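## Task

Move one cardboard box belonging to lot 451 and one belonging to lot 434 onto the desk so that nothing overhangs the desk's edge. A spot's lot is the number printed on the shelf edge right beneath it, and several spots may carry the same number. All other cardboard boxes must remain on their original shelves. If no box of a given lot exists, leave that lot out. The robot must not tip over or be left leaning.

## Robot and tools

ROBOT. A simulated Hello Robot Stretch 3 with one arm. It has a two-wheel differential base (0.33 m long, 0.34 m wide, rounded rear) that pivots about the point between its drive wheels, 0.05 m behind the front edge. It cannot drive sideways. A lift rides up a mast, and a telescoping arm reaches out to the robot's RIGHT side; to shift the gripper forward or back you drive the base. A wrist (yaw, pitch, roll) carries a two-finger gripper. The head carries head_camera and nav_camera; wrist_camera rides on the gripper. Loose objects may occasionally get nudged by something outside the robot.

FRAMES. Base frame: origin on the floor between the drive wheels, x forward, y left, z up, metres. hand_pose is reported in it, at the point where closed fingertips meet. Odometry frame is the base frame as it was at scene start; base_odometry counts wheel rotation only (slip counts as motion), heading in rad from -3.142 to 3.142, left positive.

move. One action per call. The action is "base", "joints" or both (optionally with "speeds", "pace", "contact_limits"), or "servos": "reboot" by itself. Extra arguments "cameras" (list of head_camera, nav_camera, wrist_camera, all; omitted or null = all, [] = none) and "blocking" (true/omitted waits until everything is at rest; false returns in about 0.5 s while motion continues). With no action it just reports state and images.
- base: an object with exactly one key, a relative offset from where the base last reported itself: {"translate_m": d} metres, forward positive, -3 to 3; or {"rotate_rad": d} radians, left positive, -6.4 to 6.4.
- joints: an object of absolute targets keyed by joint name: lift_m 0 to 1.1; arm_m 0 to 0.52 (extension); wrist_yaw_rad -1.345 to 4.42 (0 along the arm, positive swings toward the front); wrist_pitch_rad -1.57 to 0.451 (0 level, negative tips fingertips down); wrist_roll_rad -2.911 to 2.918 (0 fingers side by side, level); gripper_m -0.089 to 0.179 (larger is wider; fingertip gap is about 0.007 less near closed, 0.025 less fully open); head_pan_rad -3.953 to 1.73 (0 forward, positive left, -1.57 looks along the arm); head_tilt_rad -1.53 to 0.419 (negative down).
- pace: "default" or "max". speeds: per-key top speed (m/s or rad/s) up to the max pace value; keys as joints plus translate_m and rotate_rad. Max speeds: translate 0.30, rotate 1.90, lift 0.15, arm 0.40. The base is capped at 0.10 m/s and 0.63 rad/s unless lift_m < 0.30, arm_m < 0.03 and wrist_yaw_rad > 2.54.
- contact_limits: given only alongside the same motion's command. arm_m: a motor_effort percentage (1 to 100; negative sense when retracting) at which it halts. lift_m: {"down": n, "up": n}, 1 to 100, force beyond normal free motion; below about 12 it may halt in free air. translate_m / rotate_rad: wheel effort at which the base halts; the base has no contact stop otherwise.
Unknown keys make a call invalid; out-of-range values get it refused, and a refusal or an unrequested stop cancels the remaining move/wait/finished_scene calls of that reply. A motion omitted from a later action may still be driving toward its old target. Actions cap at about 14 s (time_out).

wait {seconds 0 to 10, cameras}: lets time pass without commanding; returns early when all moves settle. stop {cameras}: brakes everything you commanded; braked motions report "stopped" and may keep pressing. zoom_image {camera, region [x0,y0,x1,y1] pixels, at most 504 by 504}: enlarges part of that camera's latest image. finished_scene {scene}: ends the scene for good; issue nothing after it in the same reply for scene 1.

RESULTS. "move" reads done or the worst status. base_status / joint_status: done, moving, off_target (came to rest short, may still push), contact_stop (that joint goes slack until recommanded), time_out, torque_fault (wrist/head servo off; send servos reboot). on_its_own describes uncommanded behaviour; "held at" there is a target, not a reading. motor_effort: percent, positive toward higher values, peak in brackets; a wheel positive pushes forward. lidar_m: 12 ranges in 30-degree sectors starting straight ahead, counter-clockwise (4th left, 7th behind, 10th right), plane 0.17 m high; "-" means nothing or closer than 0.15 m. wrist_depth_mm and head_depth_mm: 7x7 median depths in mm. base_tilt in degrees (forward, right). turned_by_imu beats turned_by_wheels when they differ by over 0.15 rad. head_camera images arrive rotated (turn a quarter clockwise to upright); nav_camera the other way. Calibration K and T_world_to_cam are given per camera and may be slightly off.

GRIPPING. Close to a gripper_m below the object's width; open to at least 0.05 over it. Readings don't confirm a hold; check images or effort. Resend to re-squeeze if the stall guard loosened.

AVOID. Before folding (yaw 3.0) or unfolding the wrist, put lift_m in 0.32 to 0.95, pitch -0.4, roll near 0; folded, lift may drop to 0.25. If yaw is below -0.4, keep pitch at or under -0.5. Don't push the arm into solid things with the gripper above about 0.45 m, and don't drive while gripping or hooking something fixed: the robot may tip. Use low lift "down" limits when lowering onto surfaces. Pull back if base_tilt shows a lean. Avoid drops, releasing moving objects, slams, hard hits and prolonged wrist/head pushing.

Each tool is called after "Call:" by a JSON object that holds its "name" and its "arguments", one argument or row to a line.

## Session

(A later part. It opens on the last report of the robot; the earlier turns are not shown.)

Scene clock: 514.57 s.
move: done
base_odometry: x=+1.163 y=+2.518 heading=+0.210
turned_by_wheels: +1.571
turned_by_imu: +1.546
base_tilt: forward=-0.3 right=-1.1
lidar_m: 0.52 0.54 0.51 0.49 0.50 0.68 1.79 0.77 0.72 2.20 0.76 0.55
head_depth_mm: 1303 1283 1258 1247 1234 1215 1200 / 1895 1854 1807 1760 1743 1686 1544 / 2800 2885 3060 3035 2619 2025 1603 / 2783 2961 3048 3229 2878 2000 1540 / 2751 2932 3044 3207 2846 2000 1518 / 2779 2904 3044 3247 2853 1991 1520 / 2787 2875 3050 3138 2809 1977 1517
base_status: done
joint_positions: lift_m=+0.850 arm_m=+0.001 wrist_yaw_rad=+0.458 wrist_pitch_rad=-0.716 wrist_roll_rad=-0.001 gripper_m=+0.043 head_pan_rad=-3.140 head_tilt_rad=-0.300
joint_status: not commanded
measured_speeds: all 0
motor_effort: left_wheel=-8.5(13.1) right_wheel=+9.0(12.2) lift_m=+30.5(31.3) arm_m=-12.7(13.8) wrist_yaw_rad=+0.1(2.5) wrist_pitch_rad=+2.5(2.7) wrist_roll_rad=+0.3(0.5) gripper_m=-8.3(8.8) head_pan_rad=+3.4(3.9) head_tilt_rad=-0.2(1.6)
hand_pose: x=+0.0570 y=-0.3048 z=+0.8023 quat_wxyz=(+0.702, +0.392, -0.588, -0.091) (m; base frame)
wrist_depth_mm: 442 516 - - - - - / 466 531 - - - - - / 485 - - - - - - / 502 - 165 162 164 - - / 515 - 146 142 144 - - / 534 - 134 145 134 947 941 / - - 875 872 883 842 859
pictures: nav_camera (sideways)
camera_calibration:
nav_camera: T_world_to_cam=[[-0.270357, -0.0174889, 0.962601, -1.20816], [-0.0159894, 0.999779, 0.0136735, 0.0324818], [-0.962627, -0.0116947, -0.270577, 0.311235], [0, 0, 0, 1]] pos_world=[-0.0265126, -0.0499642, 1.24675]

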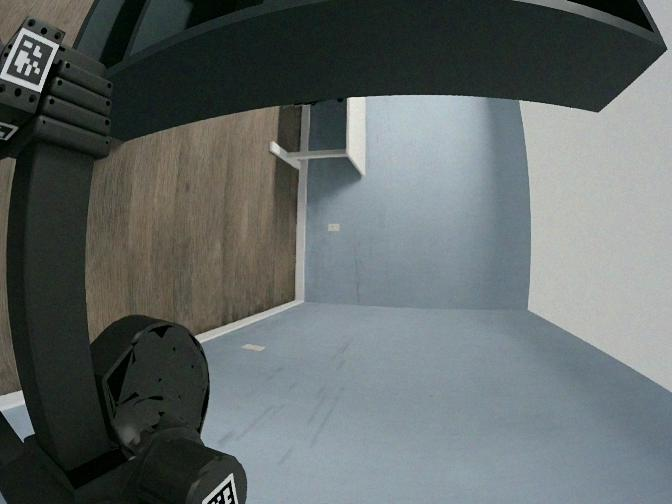

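Call:
{"name": "move", "arguments": {
  "base": {"translate_m": -1.0},
  "cameras": []
}}

Call:
{"name": "move", "arguments": {
  "base": {"translate_m": -1.0},
  "cameras": ["nav_camera"]
}}

Call:
{"name": "move", "arguments": {
  "base": {"rotate_rad": -1.571},
  "joints": {"head_pan_rad":-1.2,"head_tilt_rad":-0.4},
  "cameras": ["nav_camera","head_camera"]
}}

Call:
{"name": "move", "arguments": {
  "base": {"translate_m": 0.86},
  "cameras": []
}}

Call:
{"name": "move", "arguments": {
  "base": {"translate_m": 0.86},
  "joints": {"head_pan_rad":-1.571,"head_tilt_rad":-0.5},
  "cameras": ["nav_camera","head_camera"]
}}

Scene clock: 540.30 s.
move: done
base_odometry: x=+0.185 y=+2.310 heading=+0.210
turned_by_wheels: +0.000
turned_by_imu: -0.001
base_tilt: forward=-0.4 right=-1.2
lidar_m: 1.51 0.68 0.49 0.47 0.49 0.65 1.72 2.00 2.82 0.55 0.57 1.58
head_depth_mm: 1251 1235 1213 1198 1182 1172 1161 / 1797 1762 1729 1689 1662 1647 1507 / 1959 2039 2142 2255 2364 2013 1592 / 1946 2039 2151 2241 2352 2004 1527 / 1940 2022 2132 2228 2324 2004 1527 / 1926 2011 2095 2213 2356 1984 1524 / 1928 2005 2127 2192 2306 1971 1534
base_status: done
joint_positions: lift_m=+0.850 arm_m=+0.001 wrist_yaw_rad=+0.458 wrist_pitch_rad=-0.716 wrist_roll_rad=-0.001 gripper_m=+0.043 head_pan_rad=-3.140 head_tilt_rad=-0.300
joint_status: not commanded
measured_speeds: all 0
motor_effort: left_wheel=-7.0(12.8) right_wheel=-4.0(11.7) lift_m=+28.8(30.3) arm_m=-10.5(12.7) wrist_yaw_rad=+0.8(2.5) wrist_pitch_rad=+2.5(2.7) wrist_roll_rad=+0.2(0.6) gripper_m=-8.2(8.9) head_pan_rad=+3.4(4.1) head_tilt_rad=+2.1(2.7)
hand_pose: x=+0.0570 y=-0.3048 z=+0.8023 quat_wxyz=(+0.702, +0.392, -0.588, -0.091) (m; base frame)
wrist_depth_mm: - - - - 307 - - / - - - - - - - / - - - - 713 - - / - - 169 161 160 - - / - - 146 142 144 - - / - 966 134 144 134 935 962 / 926 896 891 874 867 848 879
pictures: none
No camera images: "cameras" was empty.

Scene clock: 551.43 s.
move: done
base_odometry: x=-0.793 y=+2.102 heading=+0.210
turned_by_wheels: +0.000
turned_by_imu: -0.001
base_tilt: forward=-0.3 right=-1.2
lidar_m: 1.88 0.65 0.47 0.45 0.47 0.63 1.24 1.28 1.24 3.80 1.51 1.19
head_depth_mm: 1077 1121 1161 1145 1130 1119 1106 / 1081 1131 1188 1245 1315 1384 1442 / 1073 1125 1180 1244 1310 1383 1456 / 1069 1127 1181 1238 1312 1380 1446 / 1073 1116 1175 1231 1309 1371 1441 / 1062 1111 1164 1225 1295 1373 1421 / 1057 1108 1162 1223 1290 1357 1428
base_status: done
joint_positions: lift_m=+0.850 arm_m=+0.001 wrist_yaw_rad=+0.458 wrist_pitch_rad=-0.716 wrist_roll_rad=-0.001 gripper_m=+0.043 head_pan_rad=-3.140 head_tilt_rad=-0.300
joint_status: not commanded
measured_speeds: all 0
motor_effort: left_wheel=-3.8(12.3) right_wheel=-8.4(12.4) lift_m=+28.7(29.7) arm_m=-8.2(10.7) wrist_yaw_rad=+2.3(2.9) wrist_pitch_rad=+2.5(2.7) wrist_roll_rad=+0.3(0.6) gripper_m=-8.6(9.1) head_pan_rad=+2.8(3.8) head_tilt_rad=+4.6(5.1)
hand_pose: x=+0.0570 y=-0.3048 z=+0.8023 quat_wxyz=(+0.702, +0.392, -0.588, -0.091) (m; base frame)
wrist_depth_mm: - - - - - - - / - - - - - - - / - - - - - - - / - - - 162 164 - - / - - 146 142 144 - - / - 994 134 144 134 932 959 / 928 878 877 870 860 862 876
pictures: nav_camera (sideways)
camera_calibration:
nav_camera: T_world_to_cam=[[-0.270357, -0.0174889, 0.962601, -1.20816], [-0.0159894, 0.999779, 0.0136735, 0.0324818], [-0.962627, -0.0116947, -0.270577, 0.311235], [0, 0, 0, 1]] pos_world=[-0.0265126, -0.0499642, 1.24675]

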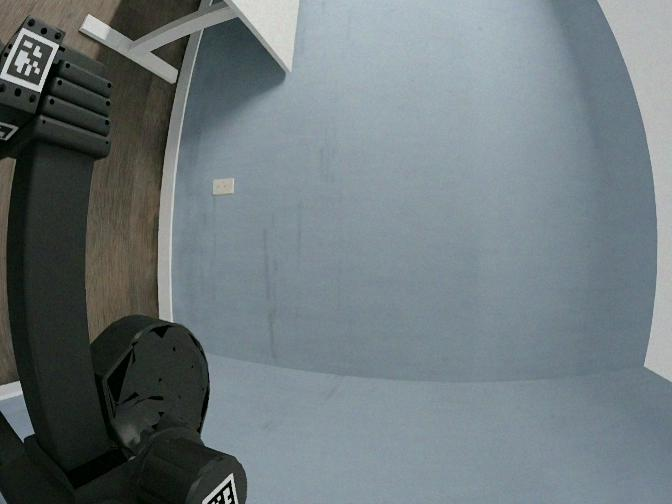

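Scene clock: 555.03 s.
move: done
base_odometry: x=-0.793 y=+2.102 heading=-1.361
turned_by_wheels: -1.571
turned_by_imu: -1.546
base_tilt: forward=-0.3 right=-1.2
lidar_m: 3.81 1.49 1.19 1.79 0.64 0.47 0.45 0.47 0.64 1.24 1.29 1.24
head_depth_mm: 1001 1057 1113 1188 1261 1353 1396 / 1033 1096 1157 1239 1320 1418 1422 / 1075 1136 1198 1289 1378 1492 1414 / 1111 1177 1251 1347 1446 1567 1403 / 1150 1227 1313 1409 1517 1636 1398 / 1200 1282 1367 1477 1600 1690 1391 / 1253 1335 1440 1523 1695 1700 1398
base_status: done
joint_positions: lift_m=+0.850 arm_m=+0.001 wrist_yaw_rad=+0.458 wrist_pitch_rad=-0.716 wrist_roll_rad=-0.001 gripper_m=+0.043 head_pan_rad=-1.199 head_tilt_rad=-0.400
joint_status: all done
measured_speeds: all 0
motor_effort: left_wheel=+8.2(11.7) right_wheel=-10.0(13.7) lift_m=+28.1(28.6) arm_m=-12.5(13.6) wrist_yaw_rad=+1.3(2.3) wrist_pitch_rad=+2.5(2.6) wrist_roll_rad=+0.3(0.5) gripper_m=-8.2(8.6) head_pan_rad=-3.5(5.0) head_tilt_rad=-3.6(6.5)
hand_pose: x=+0.0570 y=-0.3048 z=+0.8023 quat_wxyz=(+0.702, +0.392, -0.588, -0.091) (m; base frame)
wrist_depth_mm: - - - - - - - / - - - - - - - / - - - - - - - / - - - 162 164 - - / - - 146 142 144 - - / - 984 134 144 134 930 917 / 911 883 878 880 856 855 819
pictures: head_camera (sideways), nav_camera (sideways)
camera_calibration:
head_camera: T_world_to_cam=[[-0.166909, 0.300191, -0.939163, 1.23876], [0.941855, 0.330286, -0.061816, 0.0744088], [0.291636, -0.894873, -0.337864, 0.39354], [0, 0, 0, 1]] pos_world=[0.0219076, -0.0442719, 1.30096]
nav_camera: T_world_to_cam=[[0.148605, -0.333798, 0.930857, -1.16931], [-0.925673, -0.378129, 0.0121831, 0.0399562], [0.347917, -0.86348, -0.36518, 0.426401], [0, 0, 0, 1]] pos_world=[0.0623997, -0.0070175, 1.24369]

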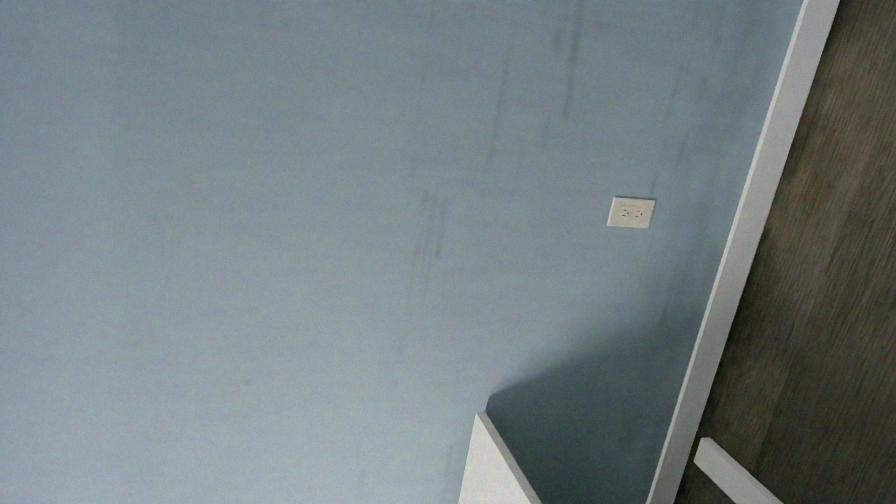

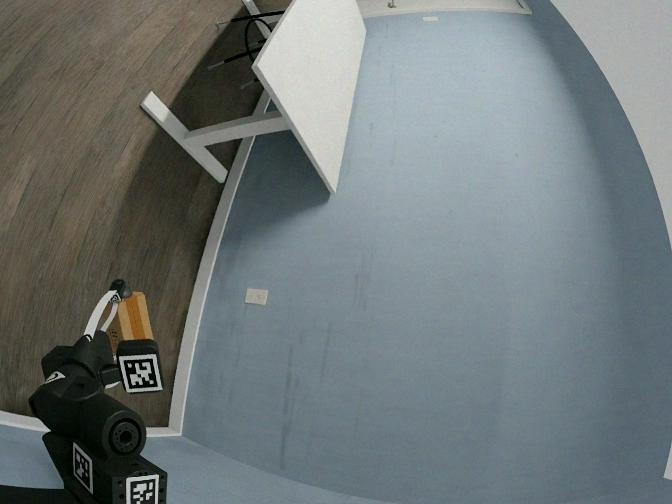

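Scene clock: 564.77 s.
move: done
base_odometry: x=-0.614 y=+1.261 heading=-1.361
turned_by_wheels: +0.000
turned_by_imu: +0.000
base_tilt: forward=-0.2 right=-1.4
lidar_m: 2.97 1.49 1.09 1.05 1.09 1.35 1.30 1.35 1.28 0.79 0.95 1.07
head_depth_mm: 997 1052 1117 1182 1239 1331 1396 / 1031 1088 1155 1230 1112 809 641 / 1068 1132 1197 1280 1103 805 637 / 1104 1178 1256 1338 1083 800 635 / 1148 1222 1304 1393 1074 796 669 / 1194 1274 1366 1447 1071 790 690 / 1239 1331 1434 1506 1064 785 1280
base_status: done
joint_positions: lift_m=+0.850 arm_m=+0.001 wrist_yaw_rad=+0.458 wrist_pitch_rad=-0.716 wrist_roll_rad=-0.001 gripper_m=+0.043 head_pan_rad=-1.200 head_tilt_rad=-0.400
joint_status: not commanded
measured_speeds: all 0
motor_effort: left_wheel=+3.6(13.3) right_wheel=+6.5(10.7) lift_m=+26.3(28.5) arm_m=-7.8(13.0) wrist_yaw_rad=+0.8(2.2) wrist_pitch_rad=+2.5(2.6) wrist_roll_rad=+0.2(0.6) gripper_m=-8.1(9.0) head_pan_rad=-2.9(4.0) head_tilt_rad=-2.9(5.0)
hand_pose: x=+0.0570 y=-0.3048 z=+0.8023 quat_wxyz=(+0.702, +0.392, -0.588, -0.091) (m; base frame)
wrist_depth_mm: - - - - - - - / - - - - - - - / - - - - - - - / - - - 162 156 - - / - - 146 142 144 - - / - 992 134 144 134 934 952 / 925 865 874 871 860 833 857
pictures: none
No camera images: "cameras" was empty.

Scene clock: 574.50 s.
move: done
base_odometry: x=-0.435 y=+0.420 heading=-1.361
turned_by_wheels: +0.000
turned_by_imu: +0.000
base_tilt: forward=-0.2 right=-1.2
lidar_m: 2.11 1.51 1.10 1.05 1.09 1.49 2.16 1.76 0.74 0.58 0.92 1.71
head_depth_mm: 1021 1102 1204 1289 959 733 1228 / 1019 1106 1198 1283 948 727 1216 / 1017 1099 1195 1275 943 723 1050 / 1012 1098 1196 1255 932 718 635 / 1010 1095 1189 1258 929 714 612 / 1011 1097 1186 1257 918 710 613 / 1006 1094 1189 1251 912 706 1197
base_status: done
joint_positions: lift_m=+0.850 arm_m=+0.001 wrist_yaw_rad=+0.458 wrist_pitch_rad=-0.716 wrist_roll_rad=-0.001 gripper_m=+0.043 head_pan_rad=-1.571 head_tilt_rad=-0.500
joint_status: all done
measured_speeds: all 0
motor_effort: left_wheel=+8.1(11.9) right_wheel=+0.9(11.9) lift_m=+26.3(27.7) arm_m=-3.1(8.3) wrist_yaw_rad=+0.6(2.7) wrist_pitch_rad=+2.4(2.6) wrist_roll_rad=+0.2(0.5) gripper_m=-8.4(9.0) head_pan_rad=+3.3(4.3) head_tilt_rad=+3.5(6.5)
hand_pose: x=+0.0570 y=-0.3048 z=+0.8023 quat_wxyz=(+0.702, +0.392, -0.588, -0.091) (m; base frame)
wrist_depth_mm: - - - - - - - / - - - - - - - / - - - - - - - / - - - 162 156 - - / - - 146 142 144 - - / - 994 134 144 134 918 948 / 930 882 895 865 856 850 862
pictures: head_camera (sideways), nav_camera (sideways)
camera_calibration:
head_camera: T_world_to_cam=[[-0.0461882, 0.432271, -0.90056, 1.18762], [0.997476, -0.0287082, -0.0649388, 0.0781012], [-0.0539246, -0.901287, -0.429854, 0.515347], [0, 0, 0, 1]] pos_world=[0.00473961, -0.0466535, 1.29612]
nav_camera: T_world_to_cam=[[0.0168969, -0.455997, 0.889821, -1.11497], [-0.999808, -0.0165162, 0.0105215, 0.0425357], [0.00989871, -0.889828, -0.456189, 0.546883], [0, 0, 0, 1]] pos_world=[0.0559536, -0.0210877, 1.24116]

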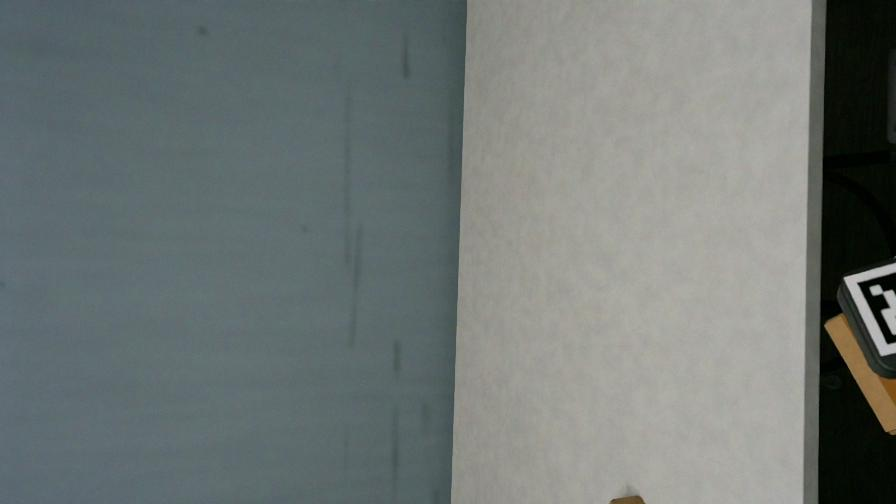

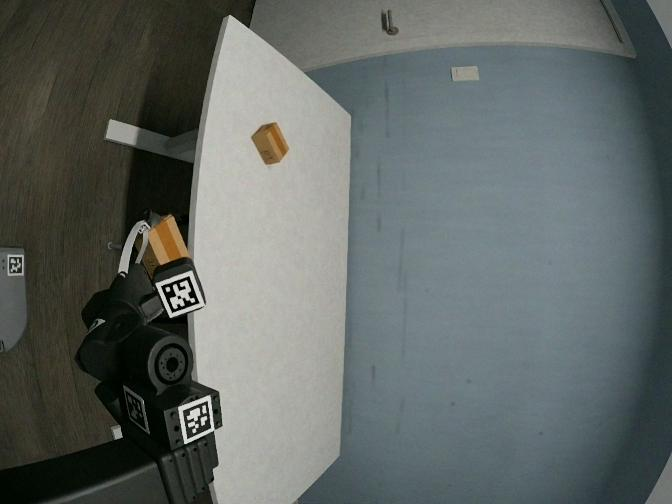

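Call:
{"name": "move", "arguments": {
  "joints": {"arm_m":0.35,"lift_m":0.86},
  "cameras": []
}}

Call:
{"name": "move", "arguments": {
  "joints": {"lift_m":0.775},
  "speeds": {"lift_m":0.04},
  "contact_limits": {"lift_m":{"down":13}},
  "cameras": ["wrist_camera","head_camera"]
}}

Scene clock: 584.23 s.
move: done
base_odometry: x=-0.435 y=+0.420 heading=-1.361
turned_by_wheels: +0.000
turned_by_imu: +0.000
base_tilt: forward=-0.4 right=-1.1
lidar_m: 2.12 1.50 1.09 1.05 1.09 1.49 2.15 1.76 0.74 0.58 0.92 1.71
head_depth_mm: 1021 1105 1196 1285 955 299 - / 1018 1100 1202 1262 384 660 1221 / 1015 1096 1194 523 519 725 1047 / 1013 1095 1191 1256 542 719 1207 / 1012 1097 1185 1252 747 715 917 / 1011 1094 1196 1255 919 709 1202 / 1008 1088 1191 1253 911 707 1191
base_status: not commanded
joint_positions: lift_m=+0.860 arm_m=+0.350 wrist_yaw_rad=+0.458 wrist_pitch_rad=-0.716 wrist_roll_rad=-0.001 gripper_m=+0.043 head_pan_rad=-1.571 head_tilt_rad=-0.500
joint_status: all done
measured_speeds: all 0
motor_effort: left_wheel=+7.8(8.7) right_wheel=+1.1(2.2) lift_m=+30.4(34.3) arm_m=+12.5(14.8) wrist_yaw_rad=+1.4(2.5) wrist_pitch_rad=+2.6(2.7) wrist_roll_rad=+0.3(0.6) gripper_m=-8.3(8.8) head_pan_rad=+3.6(3.9) head_tilt_rad=+4.1(4.9)
hand_pose: x=+0.0569 y=-0.6542 z=+0.8123 quat_wxyz=(+0.702, +0.392, -0.588, -0.091) (m; base frame)
wrist_depth_mm: - - - - - - - / - - - - - - - / 280 - - - - - - / 287 - 161 161 156 - - / - - 146 142 144 - - / - - 134 144 135 - - / - - - - - 111 -
pictures: none
No camera images: "cameras" was empty.

Scene clock: 586.87 s.
move: done
base_odometry: x=-0.435 y=+0.420 heading=-1.361
turned_by_wheels: +0.000
turned_by_imu: +0.000
base_tilt: forward=-0.3 right=-1.3
lidar_m: 2.12 1.50 1.09 1.05 1.09 1.49 2.15 1.76 0.74 0.58 0.92 1.71
head_depth_mm: 1022 1101 1200 1283 960 734 331 / 1021 1106 1198 1278 912 387 339 / 1014 1094 1194 1274 538 701 1050 / 1015 1098 1196 1259 567 657 1208 / 1015 1099 1192 1256 889 695 920 / 1015 1097 1192 1256 917 712 1198 / 1009 1097 1190 1247 914 708 1201
base_status: not commanded
joint_positions: lift_m=+0.775 arm_m=+0.350 wrist_yaw_rad=+0.459 wrist_pitch_rad=-0.642 wrist_roll_rad=+0.006 gripper_m=+0.043 head_pan_rad=-1.571 head_tilt_rad=-0.500
joint_status: all done
measured_speeds: all 0
on_its_own: wrist_pitch_rad is at rest, and its effort (-11.2) is outside its rest range (-8 to +12)
motor_effort: left_wheel=+4.8(8.8) right_wheel=+0.7(2.0) lift_m=+12.2(30.3) arm_m=+6.8(13.0) wrist_yaw_rad=+0.9(2.0) wrist_pitch_rad=-11.2(11.5) wrist_roll_rad=-1.9(2.3) gripper_m=-8.3(8.9) head_pan_rad=+3.4(3.9) head_tilt_rad=+2.9(4.7)
contact_limits: lift_m down 13 (down: maximum 72; up: maximum 65)
hand_pose: x=+0.0630 y=-0.6661 z=+0.7410 quat_wxyz=(+0.703, +0.370, -0.604, -0.066) (m; base frame)
wrist_depth_mm: - - - - - - - / - - - - - - - / 247 - - - - - - / - - - 158 156 - - / - - 140 139 141 - - / - - 133 146 135 122 - / - - - - - - -
pictures: head_camera (sideways), wrist_camera
camera_calibration:
head_camera: T_world_to_cam=[[-0.0461866, 0.432267, -0.900562, 1.18762], [0.997482, -0.028619, -0.0648942, 0.0780473], [-0.0538248, -0.901292, -0.429856, 0.51535], [0, 0, 0, 1]] pos_world=[0.0047399, -0.0466534, 1.29612]
wrist_camera: T_world_to_cam=[[-0.883864, -0.466206, -0.0378956, -0.220125], [-0.326091, 0.672251, -0.664637, 0.99337], [0.335333, -0.575092, -0.746205, 0.314955], [0, 0, 0, 1]] pos_world=[0.0237541, -0.58929, 0.88691]

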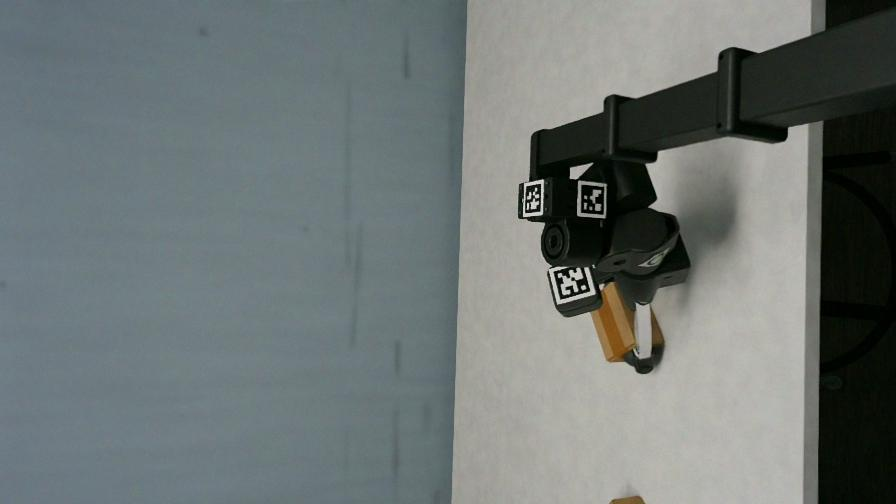

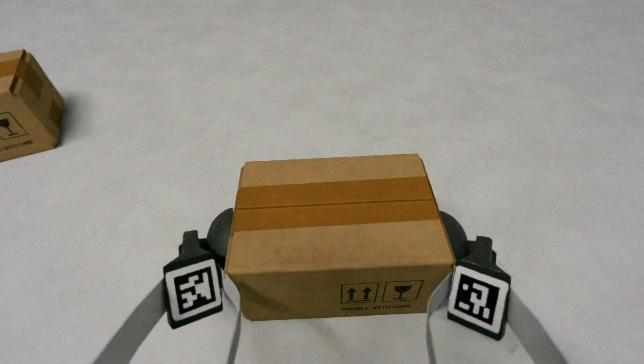

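Call:
{"name": "move", "arguments": {
  "joints": {"lift_m":0.79},
  "speeds": {"lift_m":0.04},
  "cameras": []
}}

Call:
{"name": "move", "arguments": {
  "joints": {"gripper_m":0.179},
  "cameras": ["wrist_camera"]
}}

Call:
{"name": "move", "arguments": {
  "joints": {"lift_m":0.95},
  "cameras": ["wrist_camera"]
}}

Call:
{"name": "move", "arguments": {
  "joints": {"arm_m":0.1},
  "cameras": ["head_camera","nav_camera"]
}}

Scene clock: 597.20 s.
move: done
base_odometry: x=-0.435 y=+0.420 heading=-1.361
turned_by_wheels: +0.000
turned_by_imu: +0.000
base_tilt: forward=-0.2 right=-1.2
lidar_m: 2.12 1.51 1.09 1.05 1.09 1.49 2.16 1.76 0.74 0.58 0.92 1.71
head_depth_mm: 1017 1097 1198 1284 957 734 306 / 1017 1102 1201 1280 843 370 357 / 1015 1100 1195 1269 525 722 1053 / 1013 1095 1194 1257 544 676 1209 / 1012 1092 1198 1255 887 694 912 / 1011 1090 1191 1259 922 712 1198 / 1011 1089 1188 1252 916 705 1195
base_status: not commanded
joint_positions: lift_m=+0.790 arm_m=+0.350 wrist_yaw_rad=+0.459 wrist_pitch_rad=-0.696 wrist_roll_rad=+0.000 gripper_m=+0.043 head_pan_rad=-1.571 head_tilt_rad=-0.500
joint_status: all done
measured_speeds: all 0
motor_effort: left_wheel=+4.5(5.1) right_wheel=+1.7(2.1) lift_m=+31.0(31.0) arm_m=-1.1(1.3) wrist_yaw_rad=+0.3(2.0) wrist_pitch_rad=-1.2(11.2) wrist_roll_rad=+0.1(2.2) gripper_m=-8.4(8.9) head_pan_rad=+2.9(3.8) head_tilt_rad=+3.6(3.7)
hand_pose: x=+0.0588 y=-0.6574 z=+0.7459 quat_wxyz=(+0.702, +0.386, -0.592, -0.084) (m; base frame)
wrist_depth_mm: - - - - - - - / - - - - - - - / 249 - - - - - - / - - 158 158 156 - - / - - 140 139 142 - - / - - 132 146 138 - - / - - - - - - -
pictures: none
No camera images: "cameras" was empty.

Scene clock: 599.10 s.
move: done
base_odometry: x=-0.435 y=+0.420 heading=-1.361
turned_by_wheels: +0.000
turned_by_imu: +0.000
base_tilt: forward=-0.4 right=-1.1
lidar_m: 2.12 1.51 1.10 1.05 1.09 1.49 2.16 1.76 0.74 0.58 0.92 1.71
head_depth_mm: 1019 1101 1200 1285 955 732 306 / 1018 1100 1199 1276 846 369 358 / 1013 1098 1192 1266 525 722 1046 / 1010 1100 1192 1259 545 676 1211 / 1010 1097 1190 1254 886 692 917 / 1015 1091 1193 1249 917 709 1203 / 1010 1085 1192 1251 911 707 1193
base_status: not commanded
joint_positions: lift_m=+0.790 arm_m=+0.350 wrist_yaw_rad=+0.459 wrist_pitch_rad=-0.708 wrist_roll_rad=+0.000 gripper_m=+0.179 head_pan_rad=-1.571 head_tilt_rad=-0.500
joint_status: all done
measured_speeds: all 0
motor_effort: left_wheel=+4.6(5.1) right_wheel=+1.1(1.9) lift_m=+29.1(30.9) arm_m=-5.0(5.3) wrist_yaw_rad=+1.2(1.6) wrist_pitch_rad=+1.1(1.2) wrist_roll_rad=-0.1(0.3) gripper_m=+0.2(84.9) head_pan_rad=+3.3(3.6) head_tilt_rad=+2.8(3.9)
hand_pose: x=+0.0578 y=-0.6554 z=+0.7437 quat_wxyz=(+0.702, +0.390, -0.590, -0.088) (m; base frame)
wrist_depth_mm: - - - - - - - / 262 - - - - - - / - - - - - - - / - - 160 155 154 - - / - 142 137 138 140 - - / - 126 146 145 144 - - / - - - - - - 105
pictures: wrist_camera
camera_calibration:
wrist_camera: T_world_to_cam=[[-0.883181, -0.467738, -0.0348154, -0.222997], [-0.350543, 0.707564, -0.613573, 0.972941], [0.311626, -0.529692, -0.78887, 0.38768], [0, 0, 0, 1]] pos_world=[0.0233, -0.587371, 0.895036]

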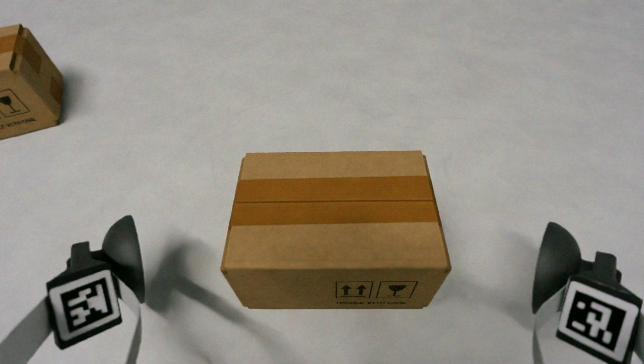

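Scene clock: 601.40 s.
move: done
base_odometry: x=-0.435 y=+0.420 heading=-1.361
turned_by_wheels: +0.000
turned_by_imu: +0.000
base_tilt: forward=-0.4 right=-1.2
lidar_m: 2.12 1.50 1.10 1.05 1.09 1.49 2.16 1.76 0.74 0.58 0.92 1.71
head_depth_mm: 1014 1103 1197 1262 - 706 1226 / 1012 1101 1187 379 914 727 1222 / 1016 1099 1157 472 945 724 1049 / 1009 1094 1174 482 860 718 1203 / 1009 1093 1197 1242 888 716 918 / 1009 1095 1191 1248 882 712 1197 / 1011 1094 1188 1250 913 706 1197
base_status: not commanded
joint_positions: lift_m=+0.950 arm_m=+0.350 wrist_yaw_rad=+0.459 wrist_pitch_rad=-0.709 wrist_roll_rad=+0.000 gripper_m=+0.179 head_pan_rad=-1.571 head_tilt_rad=-0.500
joint_status: all done
measured_speeds: all 0
motor_effort: left_wheel=+4.8(4.8) right_wheel=+0.5(1.9) lift_m=+31.8(34.2) arm_m=-9.5(10.0) wrist_yaw_rad=-0.6(1.3) wrist_pitch_rad=+1.2(1.3) wrist_roll_rad=+0.0(0.3) gripper_m=+1.0(1.2) head_pan_rad=+3.3(3.8) head_tilt_rad=+3.8(3.8)
hand_pose: x=+0.0577 y=-0.6553 z=+0.9036 quat_wxyz=(+0.702, +0.390, -0.589, -0.088) (m; base frame)
wrist_depth_mm: - - - - - - - / - - - - - - - / - - - - - - - / - 364 - - - - - / 336 145 - - - - - / - 126 - 285 - - - / - - - 264 263 - 105
pictures: wrist_camera
camera_calibration:
wrist_camera: T_world_to_cam=[[-0.883224, -0.467657, -0.0348306, -0.217318], [-0.35069, 0.707975, -0.613015, 1.07064], [0.31134, -0.529215, -0.789303, 0.514617], [0, 0, 0, 1]] pos_world=[0.0233005, -0.587272, 1.05494]

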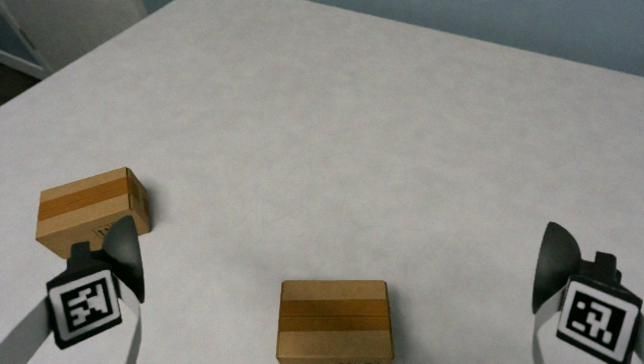

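Scene clock: 604.47 s.
move: done
base_odometry: x=-0.435 y=+0.420 heading=-1.361
turned_by_wheels: +0.000
turned_by_imu: +0.000
base_tilt: forward=-0.4 right=-1.2
lidar_m: 2.12 1.50 1.10 1.05 1.09 1.49 2.15 1.76 0.74 0.58 0.92 1.71
head_depth_mm: 1016 1101 1201 1286 - - 1229 / 1019 1093 1205 1281 - - 1220 / 1015 1101 1191 1269 - - 1250 / 1015 1098 1190 1265 973 299 968 / 1014 1101 1191 1256 348 375 918 / 1010 1091 1185 1252 922 712 1199 / 1010 1091 1187 1253 913 707 1194
base_status: not commanded
joint_positions: lift_m=+0.950 arm_m=+0.100 wrist_yaw_rad=+0.459 wrist_pitch_rad=-0.709 wrist_roll_rad=+0.000 gripper_m=+0.179 head_pan_rad=-1.571 head_tilt_rad=-0.500
joint_status: all done
measured_speeds: all 0
motor_effort: left_wheel=+4.1(4.9) right_wheel=+1.1(2.0) lift_m=+27.3(31.4) arm_m=-13.2(14.5) wrist_yaw_rad=+0.3(1.6) wrist_pitch_rad=+1.2(1.4) wrist_roll_rad=+0.0(0.3) gripper_m=+1.1(1.3) head_pan_rad=+3.0(3.5) head_tilt_rad=+3.1(4.0)
hand_pose: x=+0.0577 y=-0.4053 z=+0.9036 quat_wxyz=(+0.702, +0.390, -0.589, -0.088) (m; base frame)
wrist_depth_mm: - - - - - - - / - - 487 - - - - / - - - - 401 - - / - - - - - - - / - - - - - - - / 123 - - - - - - / 962 967 993 983 958 - 105
pictures: head_camera (sideways), nav_camera (sideways)
camera_calibration:
head_camera: T_world_to_cam=[[-0.0461866, 0.432267, -0.900562, 1.18762], [0.997482, -0.028619, -0.0648942, 0.0780473], [-0.0538248, -0.901292, -0.429856, 0.51535], [0, 0, 0, 1]] pos_world=[0.0047399, -0.0466534, 1.29612]
nav_camera: T_world_to_cam=[[0.0169428, -0.455916, 0.889862, -1.11502], [-0.999806, -0.0166249, 0.0105185, 0.0425376], [0.00999825, -0.889868, -0.456109, 0.546778], [0, 0, 0, 1]] pos_world=[0.0559542, -0.0210882, 1.24116]

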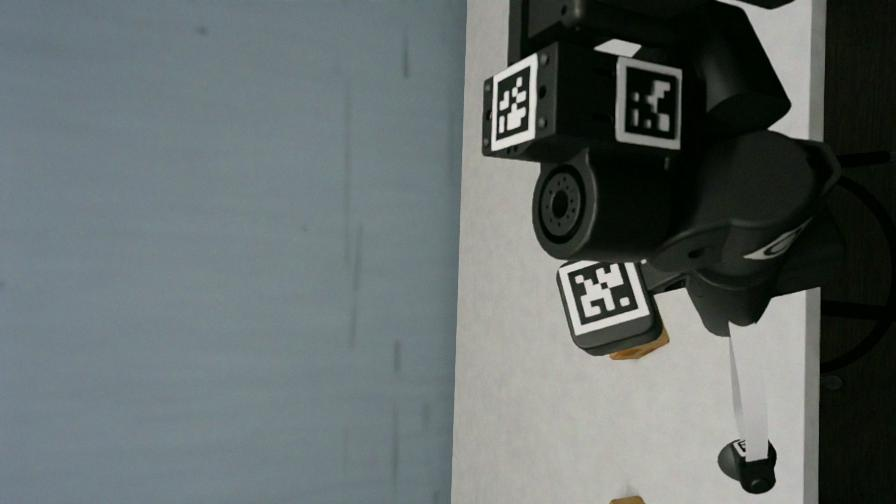

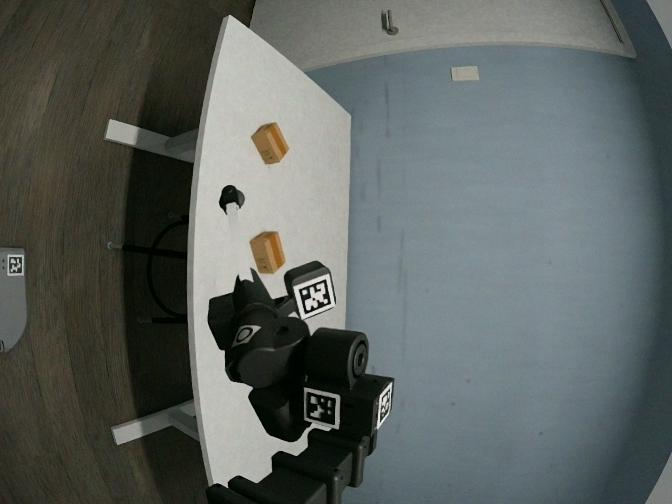

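Both placed well.

Call:
{"name": "finished_scene", "arguments": {
  "scene": 2
}}

The scene is finished: the task was done.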